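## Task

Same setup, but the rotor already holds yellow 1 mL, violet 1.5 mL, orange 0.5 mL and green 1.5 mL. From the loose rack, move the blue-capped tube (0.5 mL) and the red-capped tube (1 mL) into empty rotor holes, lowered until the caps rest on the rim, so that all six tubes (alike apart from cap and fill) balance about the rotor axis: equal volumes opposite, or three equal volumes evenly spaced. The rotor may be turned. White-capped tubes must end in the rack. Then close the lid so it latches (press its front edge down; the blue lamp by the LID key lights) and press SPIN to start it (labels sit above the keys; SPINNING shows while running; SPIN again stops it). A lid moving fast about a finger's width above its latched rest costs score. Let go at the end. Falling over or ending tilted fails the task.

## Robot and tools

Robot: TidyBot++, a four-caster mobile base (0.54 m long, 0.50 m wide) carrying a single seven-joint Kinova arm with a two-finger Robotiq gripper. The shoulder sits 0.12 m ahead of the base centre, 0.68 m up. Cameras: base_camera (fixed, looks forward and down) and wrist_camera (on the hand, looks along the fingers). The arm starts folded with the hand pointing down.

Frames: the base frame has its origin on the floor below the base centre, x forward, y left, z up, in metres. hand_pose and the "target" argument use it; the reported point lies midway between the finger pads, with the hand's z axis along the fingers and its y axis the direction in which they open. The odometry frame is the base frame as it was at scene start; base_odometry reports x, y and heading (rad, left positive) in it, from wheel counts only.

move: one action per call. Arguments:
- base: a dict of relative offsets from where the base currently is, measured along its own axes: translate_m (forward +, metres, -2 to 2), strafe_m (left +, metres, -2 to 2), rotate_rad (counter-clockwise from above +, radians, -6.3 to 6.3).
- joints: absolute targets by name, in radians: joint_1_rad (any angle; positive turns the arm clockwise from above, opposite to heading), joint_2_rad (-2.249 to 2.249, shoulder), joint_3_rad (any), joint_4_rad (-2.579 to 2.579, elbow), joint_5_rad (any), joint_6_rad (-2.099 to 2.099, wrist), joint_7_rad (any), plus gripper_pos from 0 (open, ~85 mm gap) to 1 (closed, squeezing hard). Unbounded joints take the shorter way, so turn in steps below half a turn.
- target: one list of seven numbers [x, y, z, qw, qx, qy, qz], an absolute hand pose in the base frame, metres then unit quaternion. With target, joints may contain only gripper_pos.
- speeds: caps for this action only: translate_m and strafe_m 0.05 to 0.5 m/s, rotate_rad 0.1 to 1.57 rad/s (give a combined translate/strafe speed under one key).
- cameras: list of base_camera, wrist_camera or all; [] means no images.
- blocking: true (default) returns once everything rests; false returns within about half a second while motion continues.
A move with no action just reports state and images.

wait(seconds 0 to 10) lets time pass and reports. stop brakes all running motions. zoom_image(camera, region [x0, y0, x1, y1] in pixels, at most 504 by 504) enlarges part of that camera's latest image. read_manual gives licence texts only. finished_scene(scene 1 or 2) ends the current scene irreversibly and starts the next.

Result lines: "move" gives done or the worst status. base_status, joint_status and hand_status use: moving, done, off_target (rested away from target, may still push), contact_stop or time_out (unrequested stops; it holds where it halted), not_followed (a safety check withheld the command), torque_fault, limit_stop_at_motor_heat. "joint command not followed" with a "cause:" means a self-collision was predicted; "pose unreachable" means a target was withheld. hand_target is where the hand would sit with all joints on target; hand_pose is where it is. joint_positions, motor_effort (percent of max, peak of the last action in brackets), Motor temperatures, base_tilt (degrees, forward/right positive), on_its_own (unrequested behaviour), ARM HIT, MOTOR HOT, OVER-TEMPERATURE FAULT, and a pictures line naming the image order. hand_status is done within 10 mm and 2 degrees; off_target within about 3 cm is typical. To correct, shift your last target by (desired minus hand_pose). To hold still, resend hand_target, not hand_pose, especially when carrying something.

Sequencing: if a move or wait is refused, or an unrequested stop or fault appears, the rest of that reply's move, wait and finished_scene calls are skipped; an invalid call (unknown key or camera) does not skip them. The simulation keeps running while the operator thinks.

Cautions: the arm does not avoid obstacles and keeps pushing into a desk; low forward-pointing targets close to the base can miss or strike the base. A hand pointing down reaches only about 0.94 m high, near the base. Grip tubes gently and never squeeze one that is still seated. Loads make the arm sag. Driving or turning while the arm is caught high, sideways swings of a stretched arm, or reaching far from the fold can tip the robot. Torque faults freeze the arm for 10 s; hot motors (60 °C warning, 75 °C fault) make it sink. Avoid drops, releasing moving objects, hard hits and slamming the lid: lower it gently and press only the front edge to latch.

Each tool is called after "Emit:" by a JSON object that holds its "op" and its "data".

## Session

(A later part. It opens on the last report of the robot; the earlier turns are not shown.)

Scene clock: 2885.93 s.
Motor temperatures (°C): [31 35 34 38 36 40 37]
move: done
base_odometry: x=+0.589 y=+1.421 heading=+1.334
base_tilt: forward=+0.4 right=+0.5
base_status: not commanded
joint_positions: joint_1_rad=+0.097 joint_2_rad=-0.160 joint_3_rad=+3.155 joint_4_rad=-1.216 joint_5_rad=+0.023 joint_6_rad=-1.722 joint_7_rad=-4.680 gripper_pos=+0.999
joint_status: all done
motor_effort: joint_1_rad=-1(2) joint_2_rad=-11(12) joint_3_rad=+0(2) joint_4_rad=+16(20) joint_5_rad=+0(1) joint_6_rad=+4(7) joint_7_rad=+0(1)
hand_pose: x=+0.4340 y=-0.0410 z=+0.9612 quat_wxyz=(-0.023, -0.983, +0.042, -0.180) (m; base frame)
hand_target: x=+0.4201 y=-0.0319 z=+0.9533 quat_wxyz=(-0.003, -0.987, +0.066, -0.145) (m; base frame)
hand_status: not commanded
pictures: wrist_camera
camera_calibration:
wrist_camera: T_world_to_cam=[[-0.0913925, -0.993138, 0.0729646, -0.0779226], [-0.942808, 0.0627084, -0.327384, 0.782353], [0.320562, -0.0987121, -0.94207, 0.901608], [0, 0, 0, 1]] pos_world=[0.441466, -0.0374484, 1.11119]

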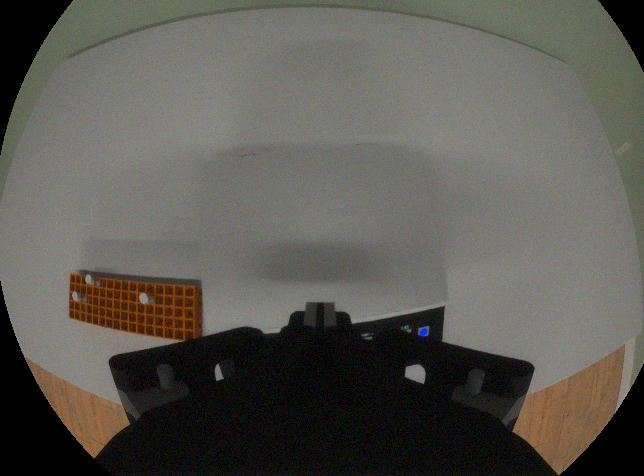

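Emit:
{"op": "move", "data": {"joints": {"joint_1_rad": 0.38, "joint_2_rad": -0.314, "joint_4_rad": -1.398, "joint_6_rad": -1.85}, "cameras": ["wrist_camera"]}}

Emit:
{"op": "zoom_image", "data": {"camera": "wrist_camera", "region": [180, 180, 480, 380]}}

Scene clock: 2907.73 s.
Motor temperatures (°C): [31 35 34 38 36 40 37]
move: done
base_odometry: x=+0.589 y=+1.421 heading=+1.334
base_tilt: forward=+0.3 right=+0.5
base_status: not commanded
joint_positions: joint_1_rad=+0.357 joint_2_rad=-0.301 joint_3_rad=+3.153 joint_4_rad=-1.382 joint_5_rad=+0.023 joint_6_rad=-1.784 joint_7_rad=-4.680 gripper_pos=+0.999
joint_status: all done
motor_effort: joint_1_rad=-1(2) joint_2_rad=-5(12) joint_3_rad=+0(2) joint_4_rad=+15(17) joint_5_rad=+1(1) joint_6_rad=+3(4) joint_7_rad=+0(1)
hand_pose: x=+0.3385 y=-0.0916 z=+0.9324 quat_wxyz=(-0.036, -0.976, +0.170, -0.134) (m; base frame)
hand_target: x=+0.3175 y=-0.0746 z=+0.9245 quat_wxyz=(-0.014, -0.975, +0.195, -0.103) (m; base frame)
hand_status: not commanded
pictures: wrist_camera
camera_calibration:
wrist_camera: T_world_to_cam=[[-0.337293, -0.938862, 0.0690798, -0.0429355], [-0.918164, 0.311879, -0.244349, 0.623068], [0.207866, -0.145844, -0.967224, 0.95734], [0, 0, 0, 1]] pos_world=[0.358598, -0.0950098, 1.08117]

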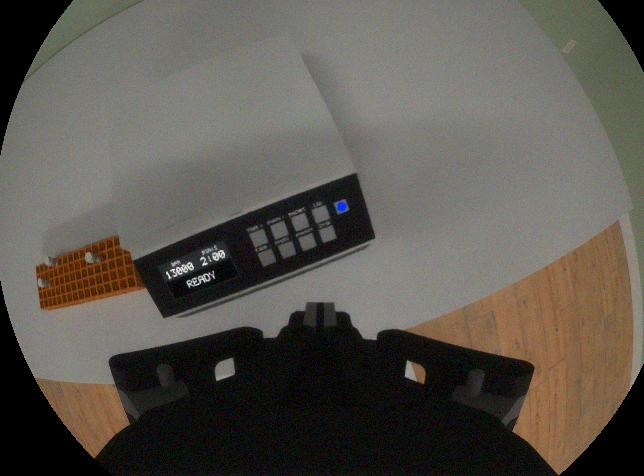

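Scaled by 1.680.

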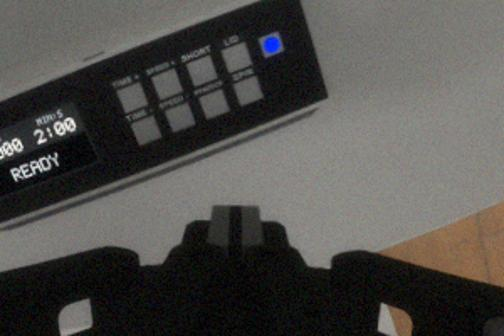

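Emit:
{"op": "move", "data": {"joints": {"joint_1_rad": 0.428, "joint_2_rad": -0.205, "joint_4_rad": -1.58, "joint_6_rad": -1.475, "joint_7_rad": -4.29}, "cameras": ["wrist_camera"]}}

Emit:
{"op": "zoom_image", "data": {"camera": "wrist_camera", "region": [150, 180, 450, 380]}}

Scene clock: 2929.70 s.
Motor temperatures (°C): [31 35 34 38 36 40 37]
move: done
base_odometry: x=+0.589 y=+1.421 heading=+1.334
base_tilt: forward=+0.4 right=+0.5
base_status: not commanded
joint_positions: joint_1_rad=+0.404 joint_2_rad=-0.210 joint_3_rad=+3.153 joint_4_rad=-1.569 joint_5_rad=+0.023 joint_6_rad=-1.543 joint_7_rad=-4.343 gripper_pos=+0.999
joint_status: all done
motor_effort: joint_1_rad=-1(2) joint_2_rad=-10(13) joint_3_rad=-1(2) joint_4_rad=+17(19) joint_5_rad=+0(1) joint_6_rad=+2(4) joint_7_rad=+0(1)
hand_pose: x=+0.3851 y=-0.1242 z=+0.8571 quat_wxyz=(-0.055, -0.993, +0.024, -0.106) (m; base frame)
hand_target: x=+0.4049 y=-0.1255 z=+0.8568 quat_wxyz=(-0.055, -0.989, +0.003, -0.134) (m; base frame)
hand_status: not commanded
pictures: wrist_camera
camera_calibration:
wrist_camera: T_world_to_cam=[[-0.0530113, -0.987663, 0.147346, -0.235221], [-0.982644, 0.0253268, -0.183764, 0.594988], [0.177765, -0.15453, -0.971864, 0.884535], [0, 0, 0, 1]] pos_world=[0.414953, -0.110701, 1.00364]

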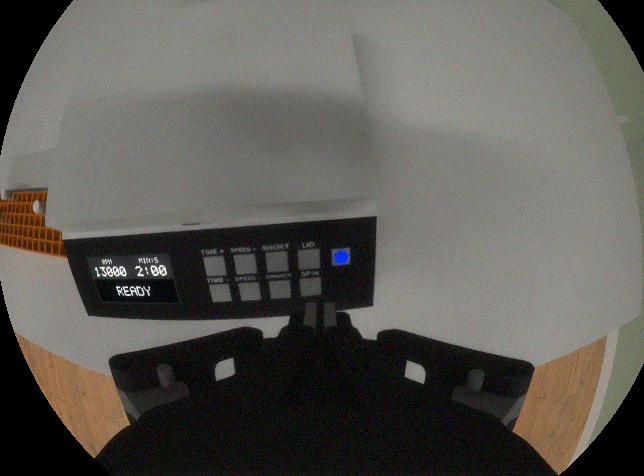

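Scaled by 1.680.

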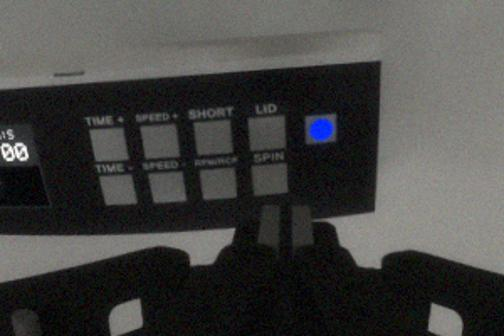

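Emit:
{"op": "move", "data": {"joints": {"joint_1_rad": 0.368, "joint_2_rad": -0.200, "joint_4_rad": -1.666, "joint_6_rad": -1.385}, "cameras": ["wrist_camera"]}}

Emit:
{"op": "zoom_image", "data": {"camera": "wrist_camera", "region": [150, 180, 450, 380]}}

Scene clock: 2952.33 s.
Motor temperatures (°C): [31 35 34 38 36 40 37]
move: done
base_odometry: x=+0.589 y=+1.421 heading=+1.334
base_tilt: forward=+0.4 right=+0.5
base_status: not commanded
joint_positions: joint_1_rad=+0.384 joint_2_rad=-0.210 joint_3_rad=+3.153 joint_4_rad=-1.655 joint_5_rad=+0.023 joint_6_rad=-1.455 joint_7_rad=-4.341 gripper_pos=+0.999
joint_status: all done
motor_effort: joint_1_rad=-1(1) joint_2_rad=-11(12) joint_3_rad=-1(2) joint_4_rad=+17(19) joint_5_rad=+0(1) joint_6_rad=+3(3) joint_7_rad=+0(1)
hand_pose: x=+0.3924 y=-0.1205 z=+0.8304 quat_wxyz=(-0.054, -0.993, +0.012, -0.108) (m; base frame)
hand_target: x=+0.4175 y=-0.1104 z=+0.8288 quat_wxyz=(-0.051, -0.989, -0.027, -0.136) (m; base frame)
hand_status: not commanded
pictures: wrist_camera
camera_calibration:
wrist_camera: T_world_to_cam=[[-0.0289031, -0.98846, 0.1487, -0.237987], [-0.982792, 0.000949716, -0.184713, 0.595035], [0.182441, -0.15148, -0.971478, 0.856125], [0, 0, 0, 1]] pos_world=[0.421725, -0.106119, 0.977006]

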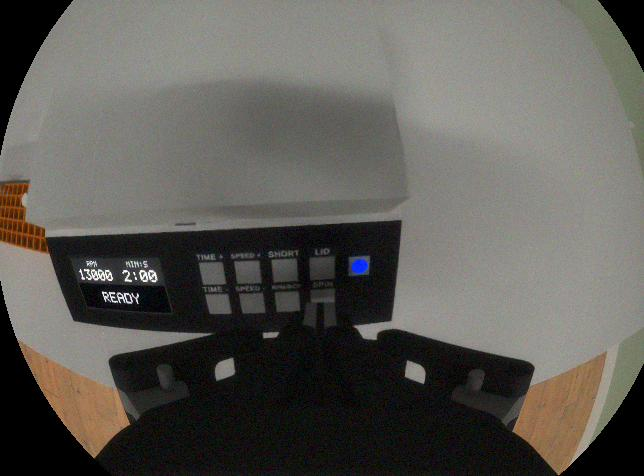

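Scaled by 1.680.

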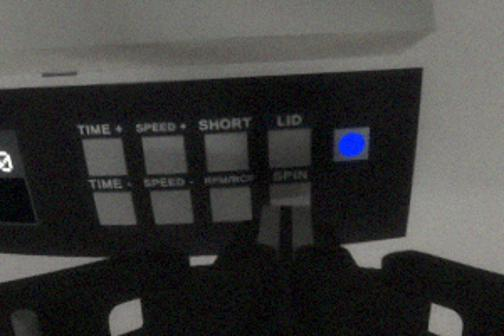

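Emit:
{"op": "move", "data": {"joints": {"joint_1_rad": 0.434, "joint_2_rad": -0.184, "joint_4_rad": -1.675, "joint_6_rad": -1.368}, "cameras": ["wrist_camera"]}}

Emit:
{"op": "zoom_image", "data": {"camera": "wrist_camera", "region": [150, 200, 400, 350]}}

Scene clock: 2974.17 s.
Motor temperatures (°C): [31 35 34 38 36 40 37]
move: done
base_odometry: x=+0.589 y=+1.421 heading=+1.334
base_tilt: forward=+0.4 right=+0.4
base_status: not commanded
joint_positions: joint_1_rad=+0.419 joint_2_rad=-0.203 joint_3_rad=+3.152 joint_4_rad=-1.660 joint_5_rad=+0.023 joint_6_rad=-1.437 joint_7_rad=-4.340 gripper_pos=+0.999
joint_status: all done
motor_effort: joint_1_rad=-1(2) joint_2_rad=-11(12) joint_3_rad=-1(2) joint_4_rad=+18(18) joint_5_rad=+0(1) joint_6_rad=+3(3) joint_7_rad=+0(1)
hand_pose: x=+0.3929 y=-0.1323 z=+0.8280 quat_wxyz=(-0.058, -0.992, +0.029, -0.110) (m; base frame)
hand_target: x=+0.4141 y=-0.1319 z=+0.8216 quat_wxyz=(-0.054, -0.990, +0.006, -0.130) (m; base frame)
hand_status: not commanded
pictures: wrist_camera
camera_calibration:
wrist_camera: T_world_to_cam=[[-0.063985, -0.986401, 0.151388, -0.23738], [-0.980999, 0.0343288, -0.190949, 0.604017], [0.183156, -0.160729, -0.969856, 0.849058], [0, 0, 0, 1]] pos_world=[0.421842, -0.118419, 0.974737]

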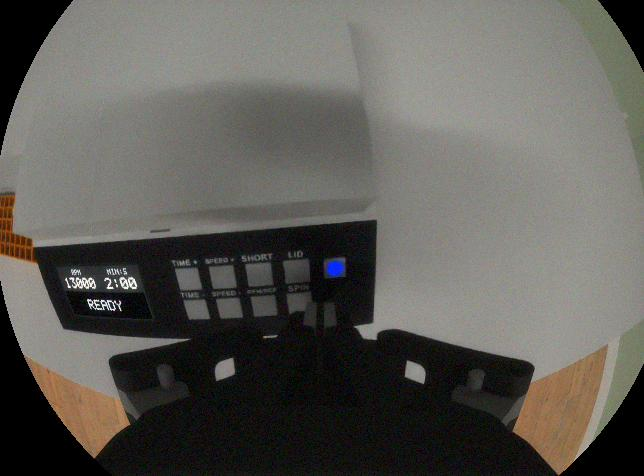

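Scaled by 2.016.

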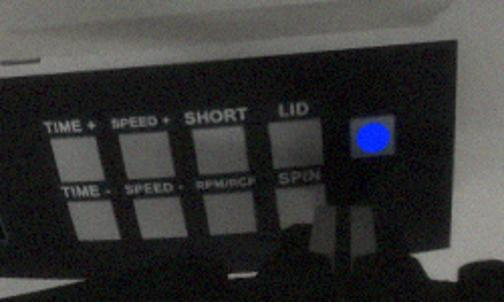

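Emit:
{"op": "move", "data": {"joints": {"joint_1_rad": 0.392, "joint_2_rad": -0.19, "joint_4_rad": -1.70, "joint_6_rad": -1.352}, "cameras": ["wrist_camera"]}}

Emit:
{"op": "zoom_image", "data": {"camera": "wrist_camera", "region": [150, 200, 400, 350]}}

Scene clock: 2992.20 s.
Motor temperatures (°C): [31 35 34 38 36 40 37]
move: done
base_odometry: x=+0.589 y=+1.421 heading=+1.334
base_tilt: forward=+0.3 right=+0.5
base_status: not commanded
joint_positions: joint_1_rad=+0.403 joint_2_rad=-0.203 joint_3_rad=+3.152 joint_4_rad=-1.687 joint_5_rad=+0.023 joint_6_rad=-1.420 joint_7_rad=-4.340 gripper_pos=+0.999
joint_status: all done
motor_effort: joint_1_rad=-1(2) joint_2_rad=-10(11) joint_3_rad=+0(2) joint_4_rad=+17(18) joint_5_rad=+0(1) joint_6_rad=+3(3) joint_7_rad=-1(1)
hand_pose: x=+0.3930 y=-0.1265 z=+0.8186 quat_wxyz=(-0.055, -0.993, +0.020, -0.105) (m; base frame)
hand_target: x=+0.4166 y=-0.1183 z=+0.8149 quat_wxyz=(-0.051, -0.990, -0.015, -0.130) (m; base frame)
hand_status: not commanded
pictures: wrist_camera
camera_calibration:
wrist_camera: T_world_to_cam=[[-0.0451353, -0.987995, 0.147746, -0.234936], [-0.983271, 0.0178112, -0.181276, 0.593015], [0.176468, -0.153457, -0.972271, 0.84636], [0, 0, 0, 1]] pos_world=[0.423135, -0.112799, 0.965101]

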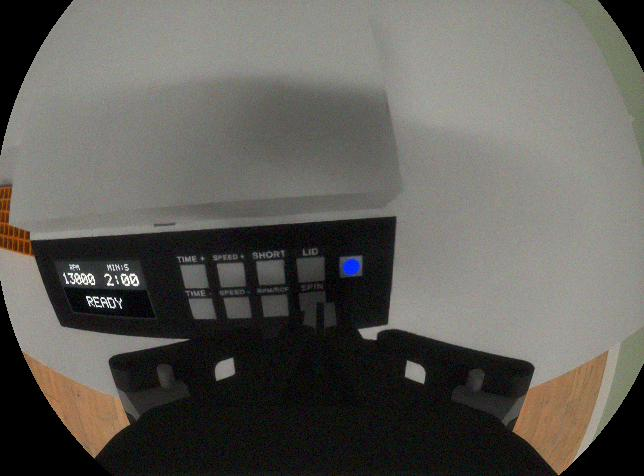

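Scaled by 2.016.

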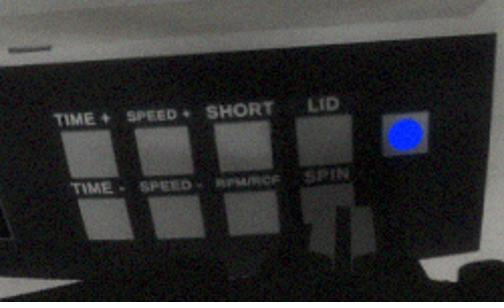

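Emit:
{"op": "move", "data": {"joints": {"joint_2_rad": -0.19, "joint_4_rad": -1.713, "joint_6_rad": -1.34}, "cameras": ["wrist_camera"]}}

Emit:
{"op": "zoom_image", "data": {"camera": "wrist_camera", "region": [50, 200, 400, 350]}}

Scene clock: 3002.63 s.
Motor temperatures (°C): [31 35 34 38 36 40 37]
move: done
base_odometry: x=+0.589 y=+1.421 heading=+1.334
base_tilt: forward=+0.3 right=+0.5
base_status: not commanded
joint_positions: joint_1_rad=+0.403 joint_2_rad=-0.204 joint_3_rad=+3.152 joint_4_rad=-1.693 joint_5_rad=+0.023 joint_6_rad=-1.411 joint_7_rad=-4.340 gripper_pos=+0.999
joint_status: all done
motor_effort: joint_1_rad=-1(1) joint_2_rad=-7(10) joint_3_rad=-1(2) joint_4_rad=+15(17) joint_5_rad=+0(0) joint_6_rad=+3(5) joint_7_rad=+0(1)
hand_pose: x=+0.3938 y=-0.1269 z=+0.8171 quat_wxyz=(-0.055, -0.992, +0.020, -0.107) (m; base frame)
hand_target: x=+0.4165 y=-0.1183 z=+0.8108 quat_wxyz=(-0.050, -0.990, -0.015, -0.129) (m; base frame)
hand_status: not commanded
pictures: wrist_camera
camera_calibration:
wrist_camera: T_world_to_cam=[[-0.0453757, -0.987786, 0.149067, -0.235971], [-0.982664, 0.017284, -0.184589, 0.595944], [0.179758, -0.154858, -0.971445, 0.842558], [0, 0, 0, 1]] pos_world=[0.423448, -0.112912, 0.963679]

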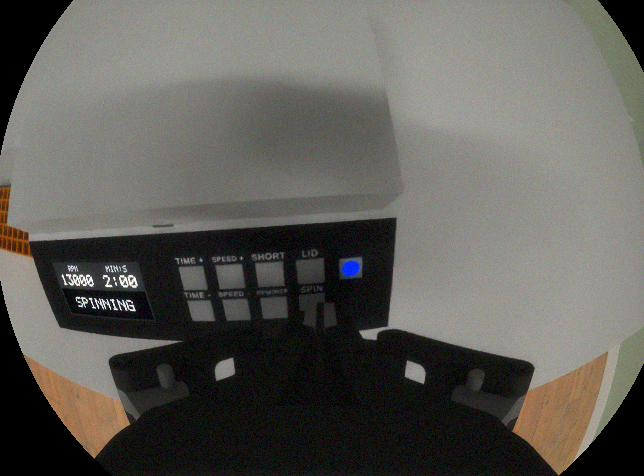

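Scaled by 1.440.

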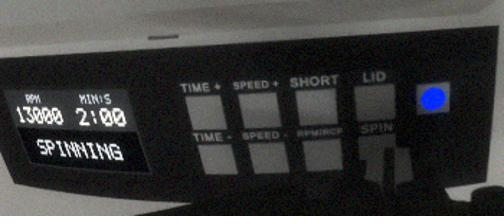

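SPINNING. Retreat straight up.

Emit:
{"op": "move", "data": {"joints": {"joint_2_rad": -0.20, "joint_4_rad": -1.60, "joint_6_rad": -1.47}, "cameras": ["wrist_camera"]}}

Emit:
{"op": "zoom_image", "data": {"camera": "wrist_camera", "region": [50, 200, 400, 350]}}

Scene clock: 3006.13 s.
Motor temperatures (°C): [31 35 34 38 36 40 37]
move: done
base_odometry: x=+0.589 y=+1.421 heading=+1.334
base_tilt: forward=+0.4 right=+0.5
base_status: not commanded
joint_positions: joint_1_rad=+0.403 joint_2_rad=-0.203 joint_3_rad=+3.152 joint_4_rad=-1.604 joint_5_rad=+0.023 joint_6_rad=-1.423 joint_7_rad=-4.340 gripper_pos=+0.999
joint_status: all done
motor_effort: joint_1_rad=-1(1) joint_2_rad=-10(12) joint_3_rad=-1(2) joint_4_rad=+18(19) joint_5_rad=+0(1) joint_6_rad=+3(5) joint_7_rad=-1(1)
hand_pose: x=+0.4120 y=-0.1349 z=+0.8515 quat_wxyz=(-0.070, -0.987, +0.020, -0.142) (m; base frame)
hand_target: x=+0.4069 y=-0.1142 z=+0.8477 quat_wxyz=(-0.049, -0.991, -0.015, -0.126) (m; base frame)
hand_status: not commanded
pictures: wrist_camera
camera_calibration:
wrist_camera: T_world_to_cam=[[-0.057255, -0.982725, 0.175995, -0.265574], [-0.96712, 0.0108416, -0.254088, 0.672164], [0.24779, -0.184756, -0.951034, 0.822075], [0, 0, 0, 1]] pos_world=[0.431156, -0.11639, 0.99935]

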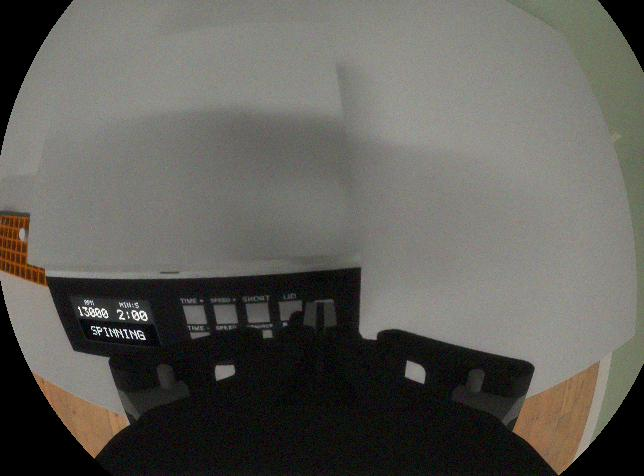

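Scaled by 1.440.

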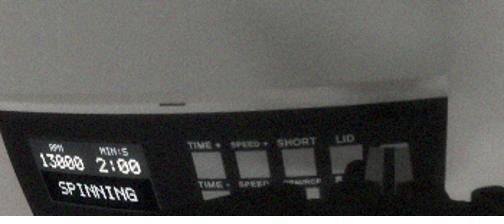

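Emit:
{"op": "move", "data": {"joints": {"joint_2_rad": -0.22, "joint_4_rad": -1.44, "joint_6_rad": -1.70}, "cameras": []}}

Emit:
{"op": "move", "data": {"joints": {"joint_1_rad": 0.30, "joint_2_rad": -0.314, "joint_4_rad": -1.398, "joint_6_rad": -1.85}, "cameras": ["wrist_camera", "base_camera"]}}

Scene clock: 3011.43 s.
Motor temperatures (°C): [31 35 34 38 36 40 37]
move: done
base_odometry: x=+0.589 y=+1.421 heading=+1.334
base_tilt: forward=+0.4 right=+0.5
base_status: not commanded
joint_positions: joint_1_rad=+0.403 joint_2_rad=-0.206 joint_3_rad=+3.152 joint_4_rad=-1.447 joint_5_rad=+0.023 joint_6_rad=-1.632 joint_7_rad=-4.340 gripper_pos=+0.999
joint_status: all done
motor_effort: joint_1_rad=+0(1) joint_2_rad=-9(12) joint_3_rad=+0(2) joint_4_rad=+16(19) joint_5_rad=+0(1) joint_6_rad=+2(4) joint_7_rad=-1(1)
hand_pose: x=+0.3859 y=-0.1237 z=+0.8957 quat_wxyz=(-0.061, -0.991, +0.023, -0.120) (m; base frame)
hand_target: x=+0.3719 y=-0.0997 z=+0.8968 quat_wxyz=(-0.039, -0.994, -0.016, -0.103) (m; base frame)
hand_status: not commanded
pictures: none
No camera images: "cameras" was empty.

Scene clock: 3012.40 s.
Motor temperatures (°C): [31 35 34 38 36 40 37]
move: done
base_odometry: x=+0.589 y=+1.421 heading=+1.334
base_tilt: forward=+0.3 right=+0.5
base_status: not commanded
joint_positions: joint_1_rad=+0.321 joint_2_rad=-0.309 joint_3_rad=+3.150 joint_4_rad=-1.404 joint_5_rad=+0.023 joint_6_rad=-1.782 joint_7_rad=-4.340 gripper_pos=+0.999
joint_status: all done
motor_effort: joint_1_rad=-1(2) joint_2_rad=-6(12) joint_3_rad=-1(3) joint_4_rad=+16(18) joint_5_rad=+0(1) joint_6_rad=+3(4) joint_7_rad=-1(1)
hand_pose: x=+0.3374 y=-0.0812 z=+0.9262 quat_wxyz=(-0.054, -0.991, -0.017, -0.120) (m; base frame)
hand_target: x=+0.3228 y=-0.0585 z=+0.9245 quat_wxyz=(-0.032, -0.993, -0.063, -0.099) (m; base frame)
hand_status: not commanded
pictures: base_camera, wrist_camera
camera_calibration:
wrist_camera: T_world_to_cam=[[0.0259999, -0.987641, 0.15456, -0.238813], [-0.976655, -0.0580758, -0.206813, 0.572278], [0.213234, -0.145575, -0.966095, 0.950285], [0, 0, 0, 1]] pos_world=[0.362495, -0.0642887, 1.07333]

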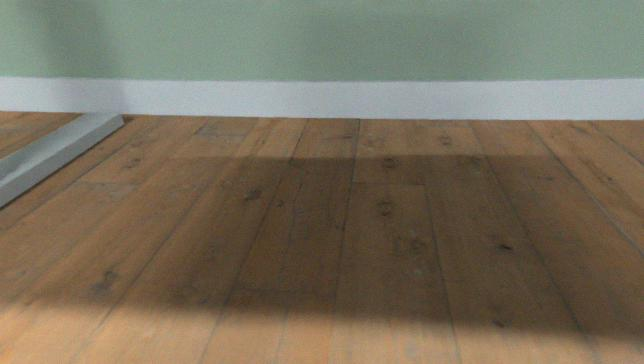

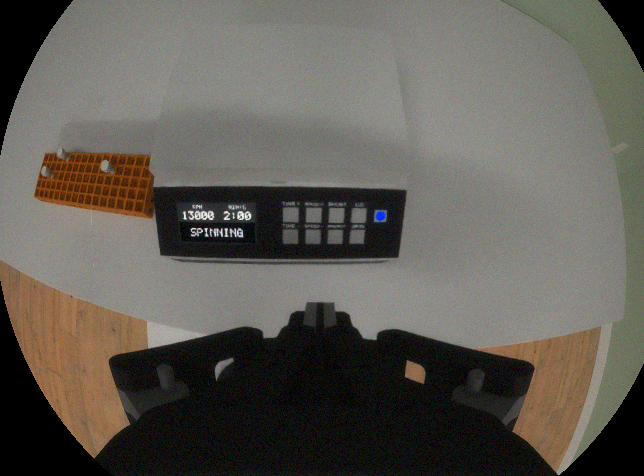

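Emit:
{"op": "finished_scene", "data": {"scene": 2}}

The scene is finished: the task was done.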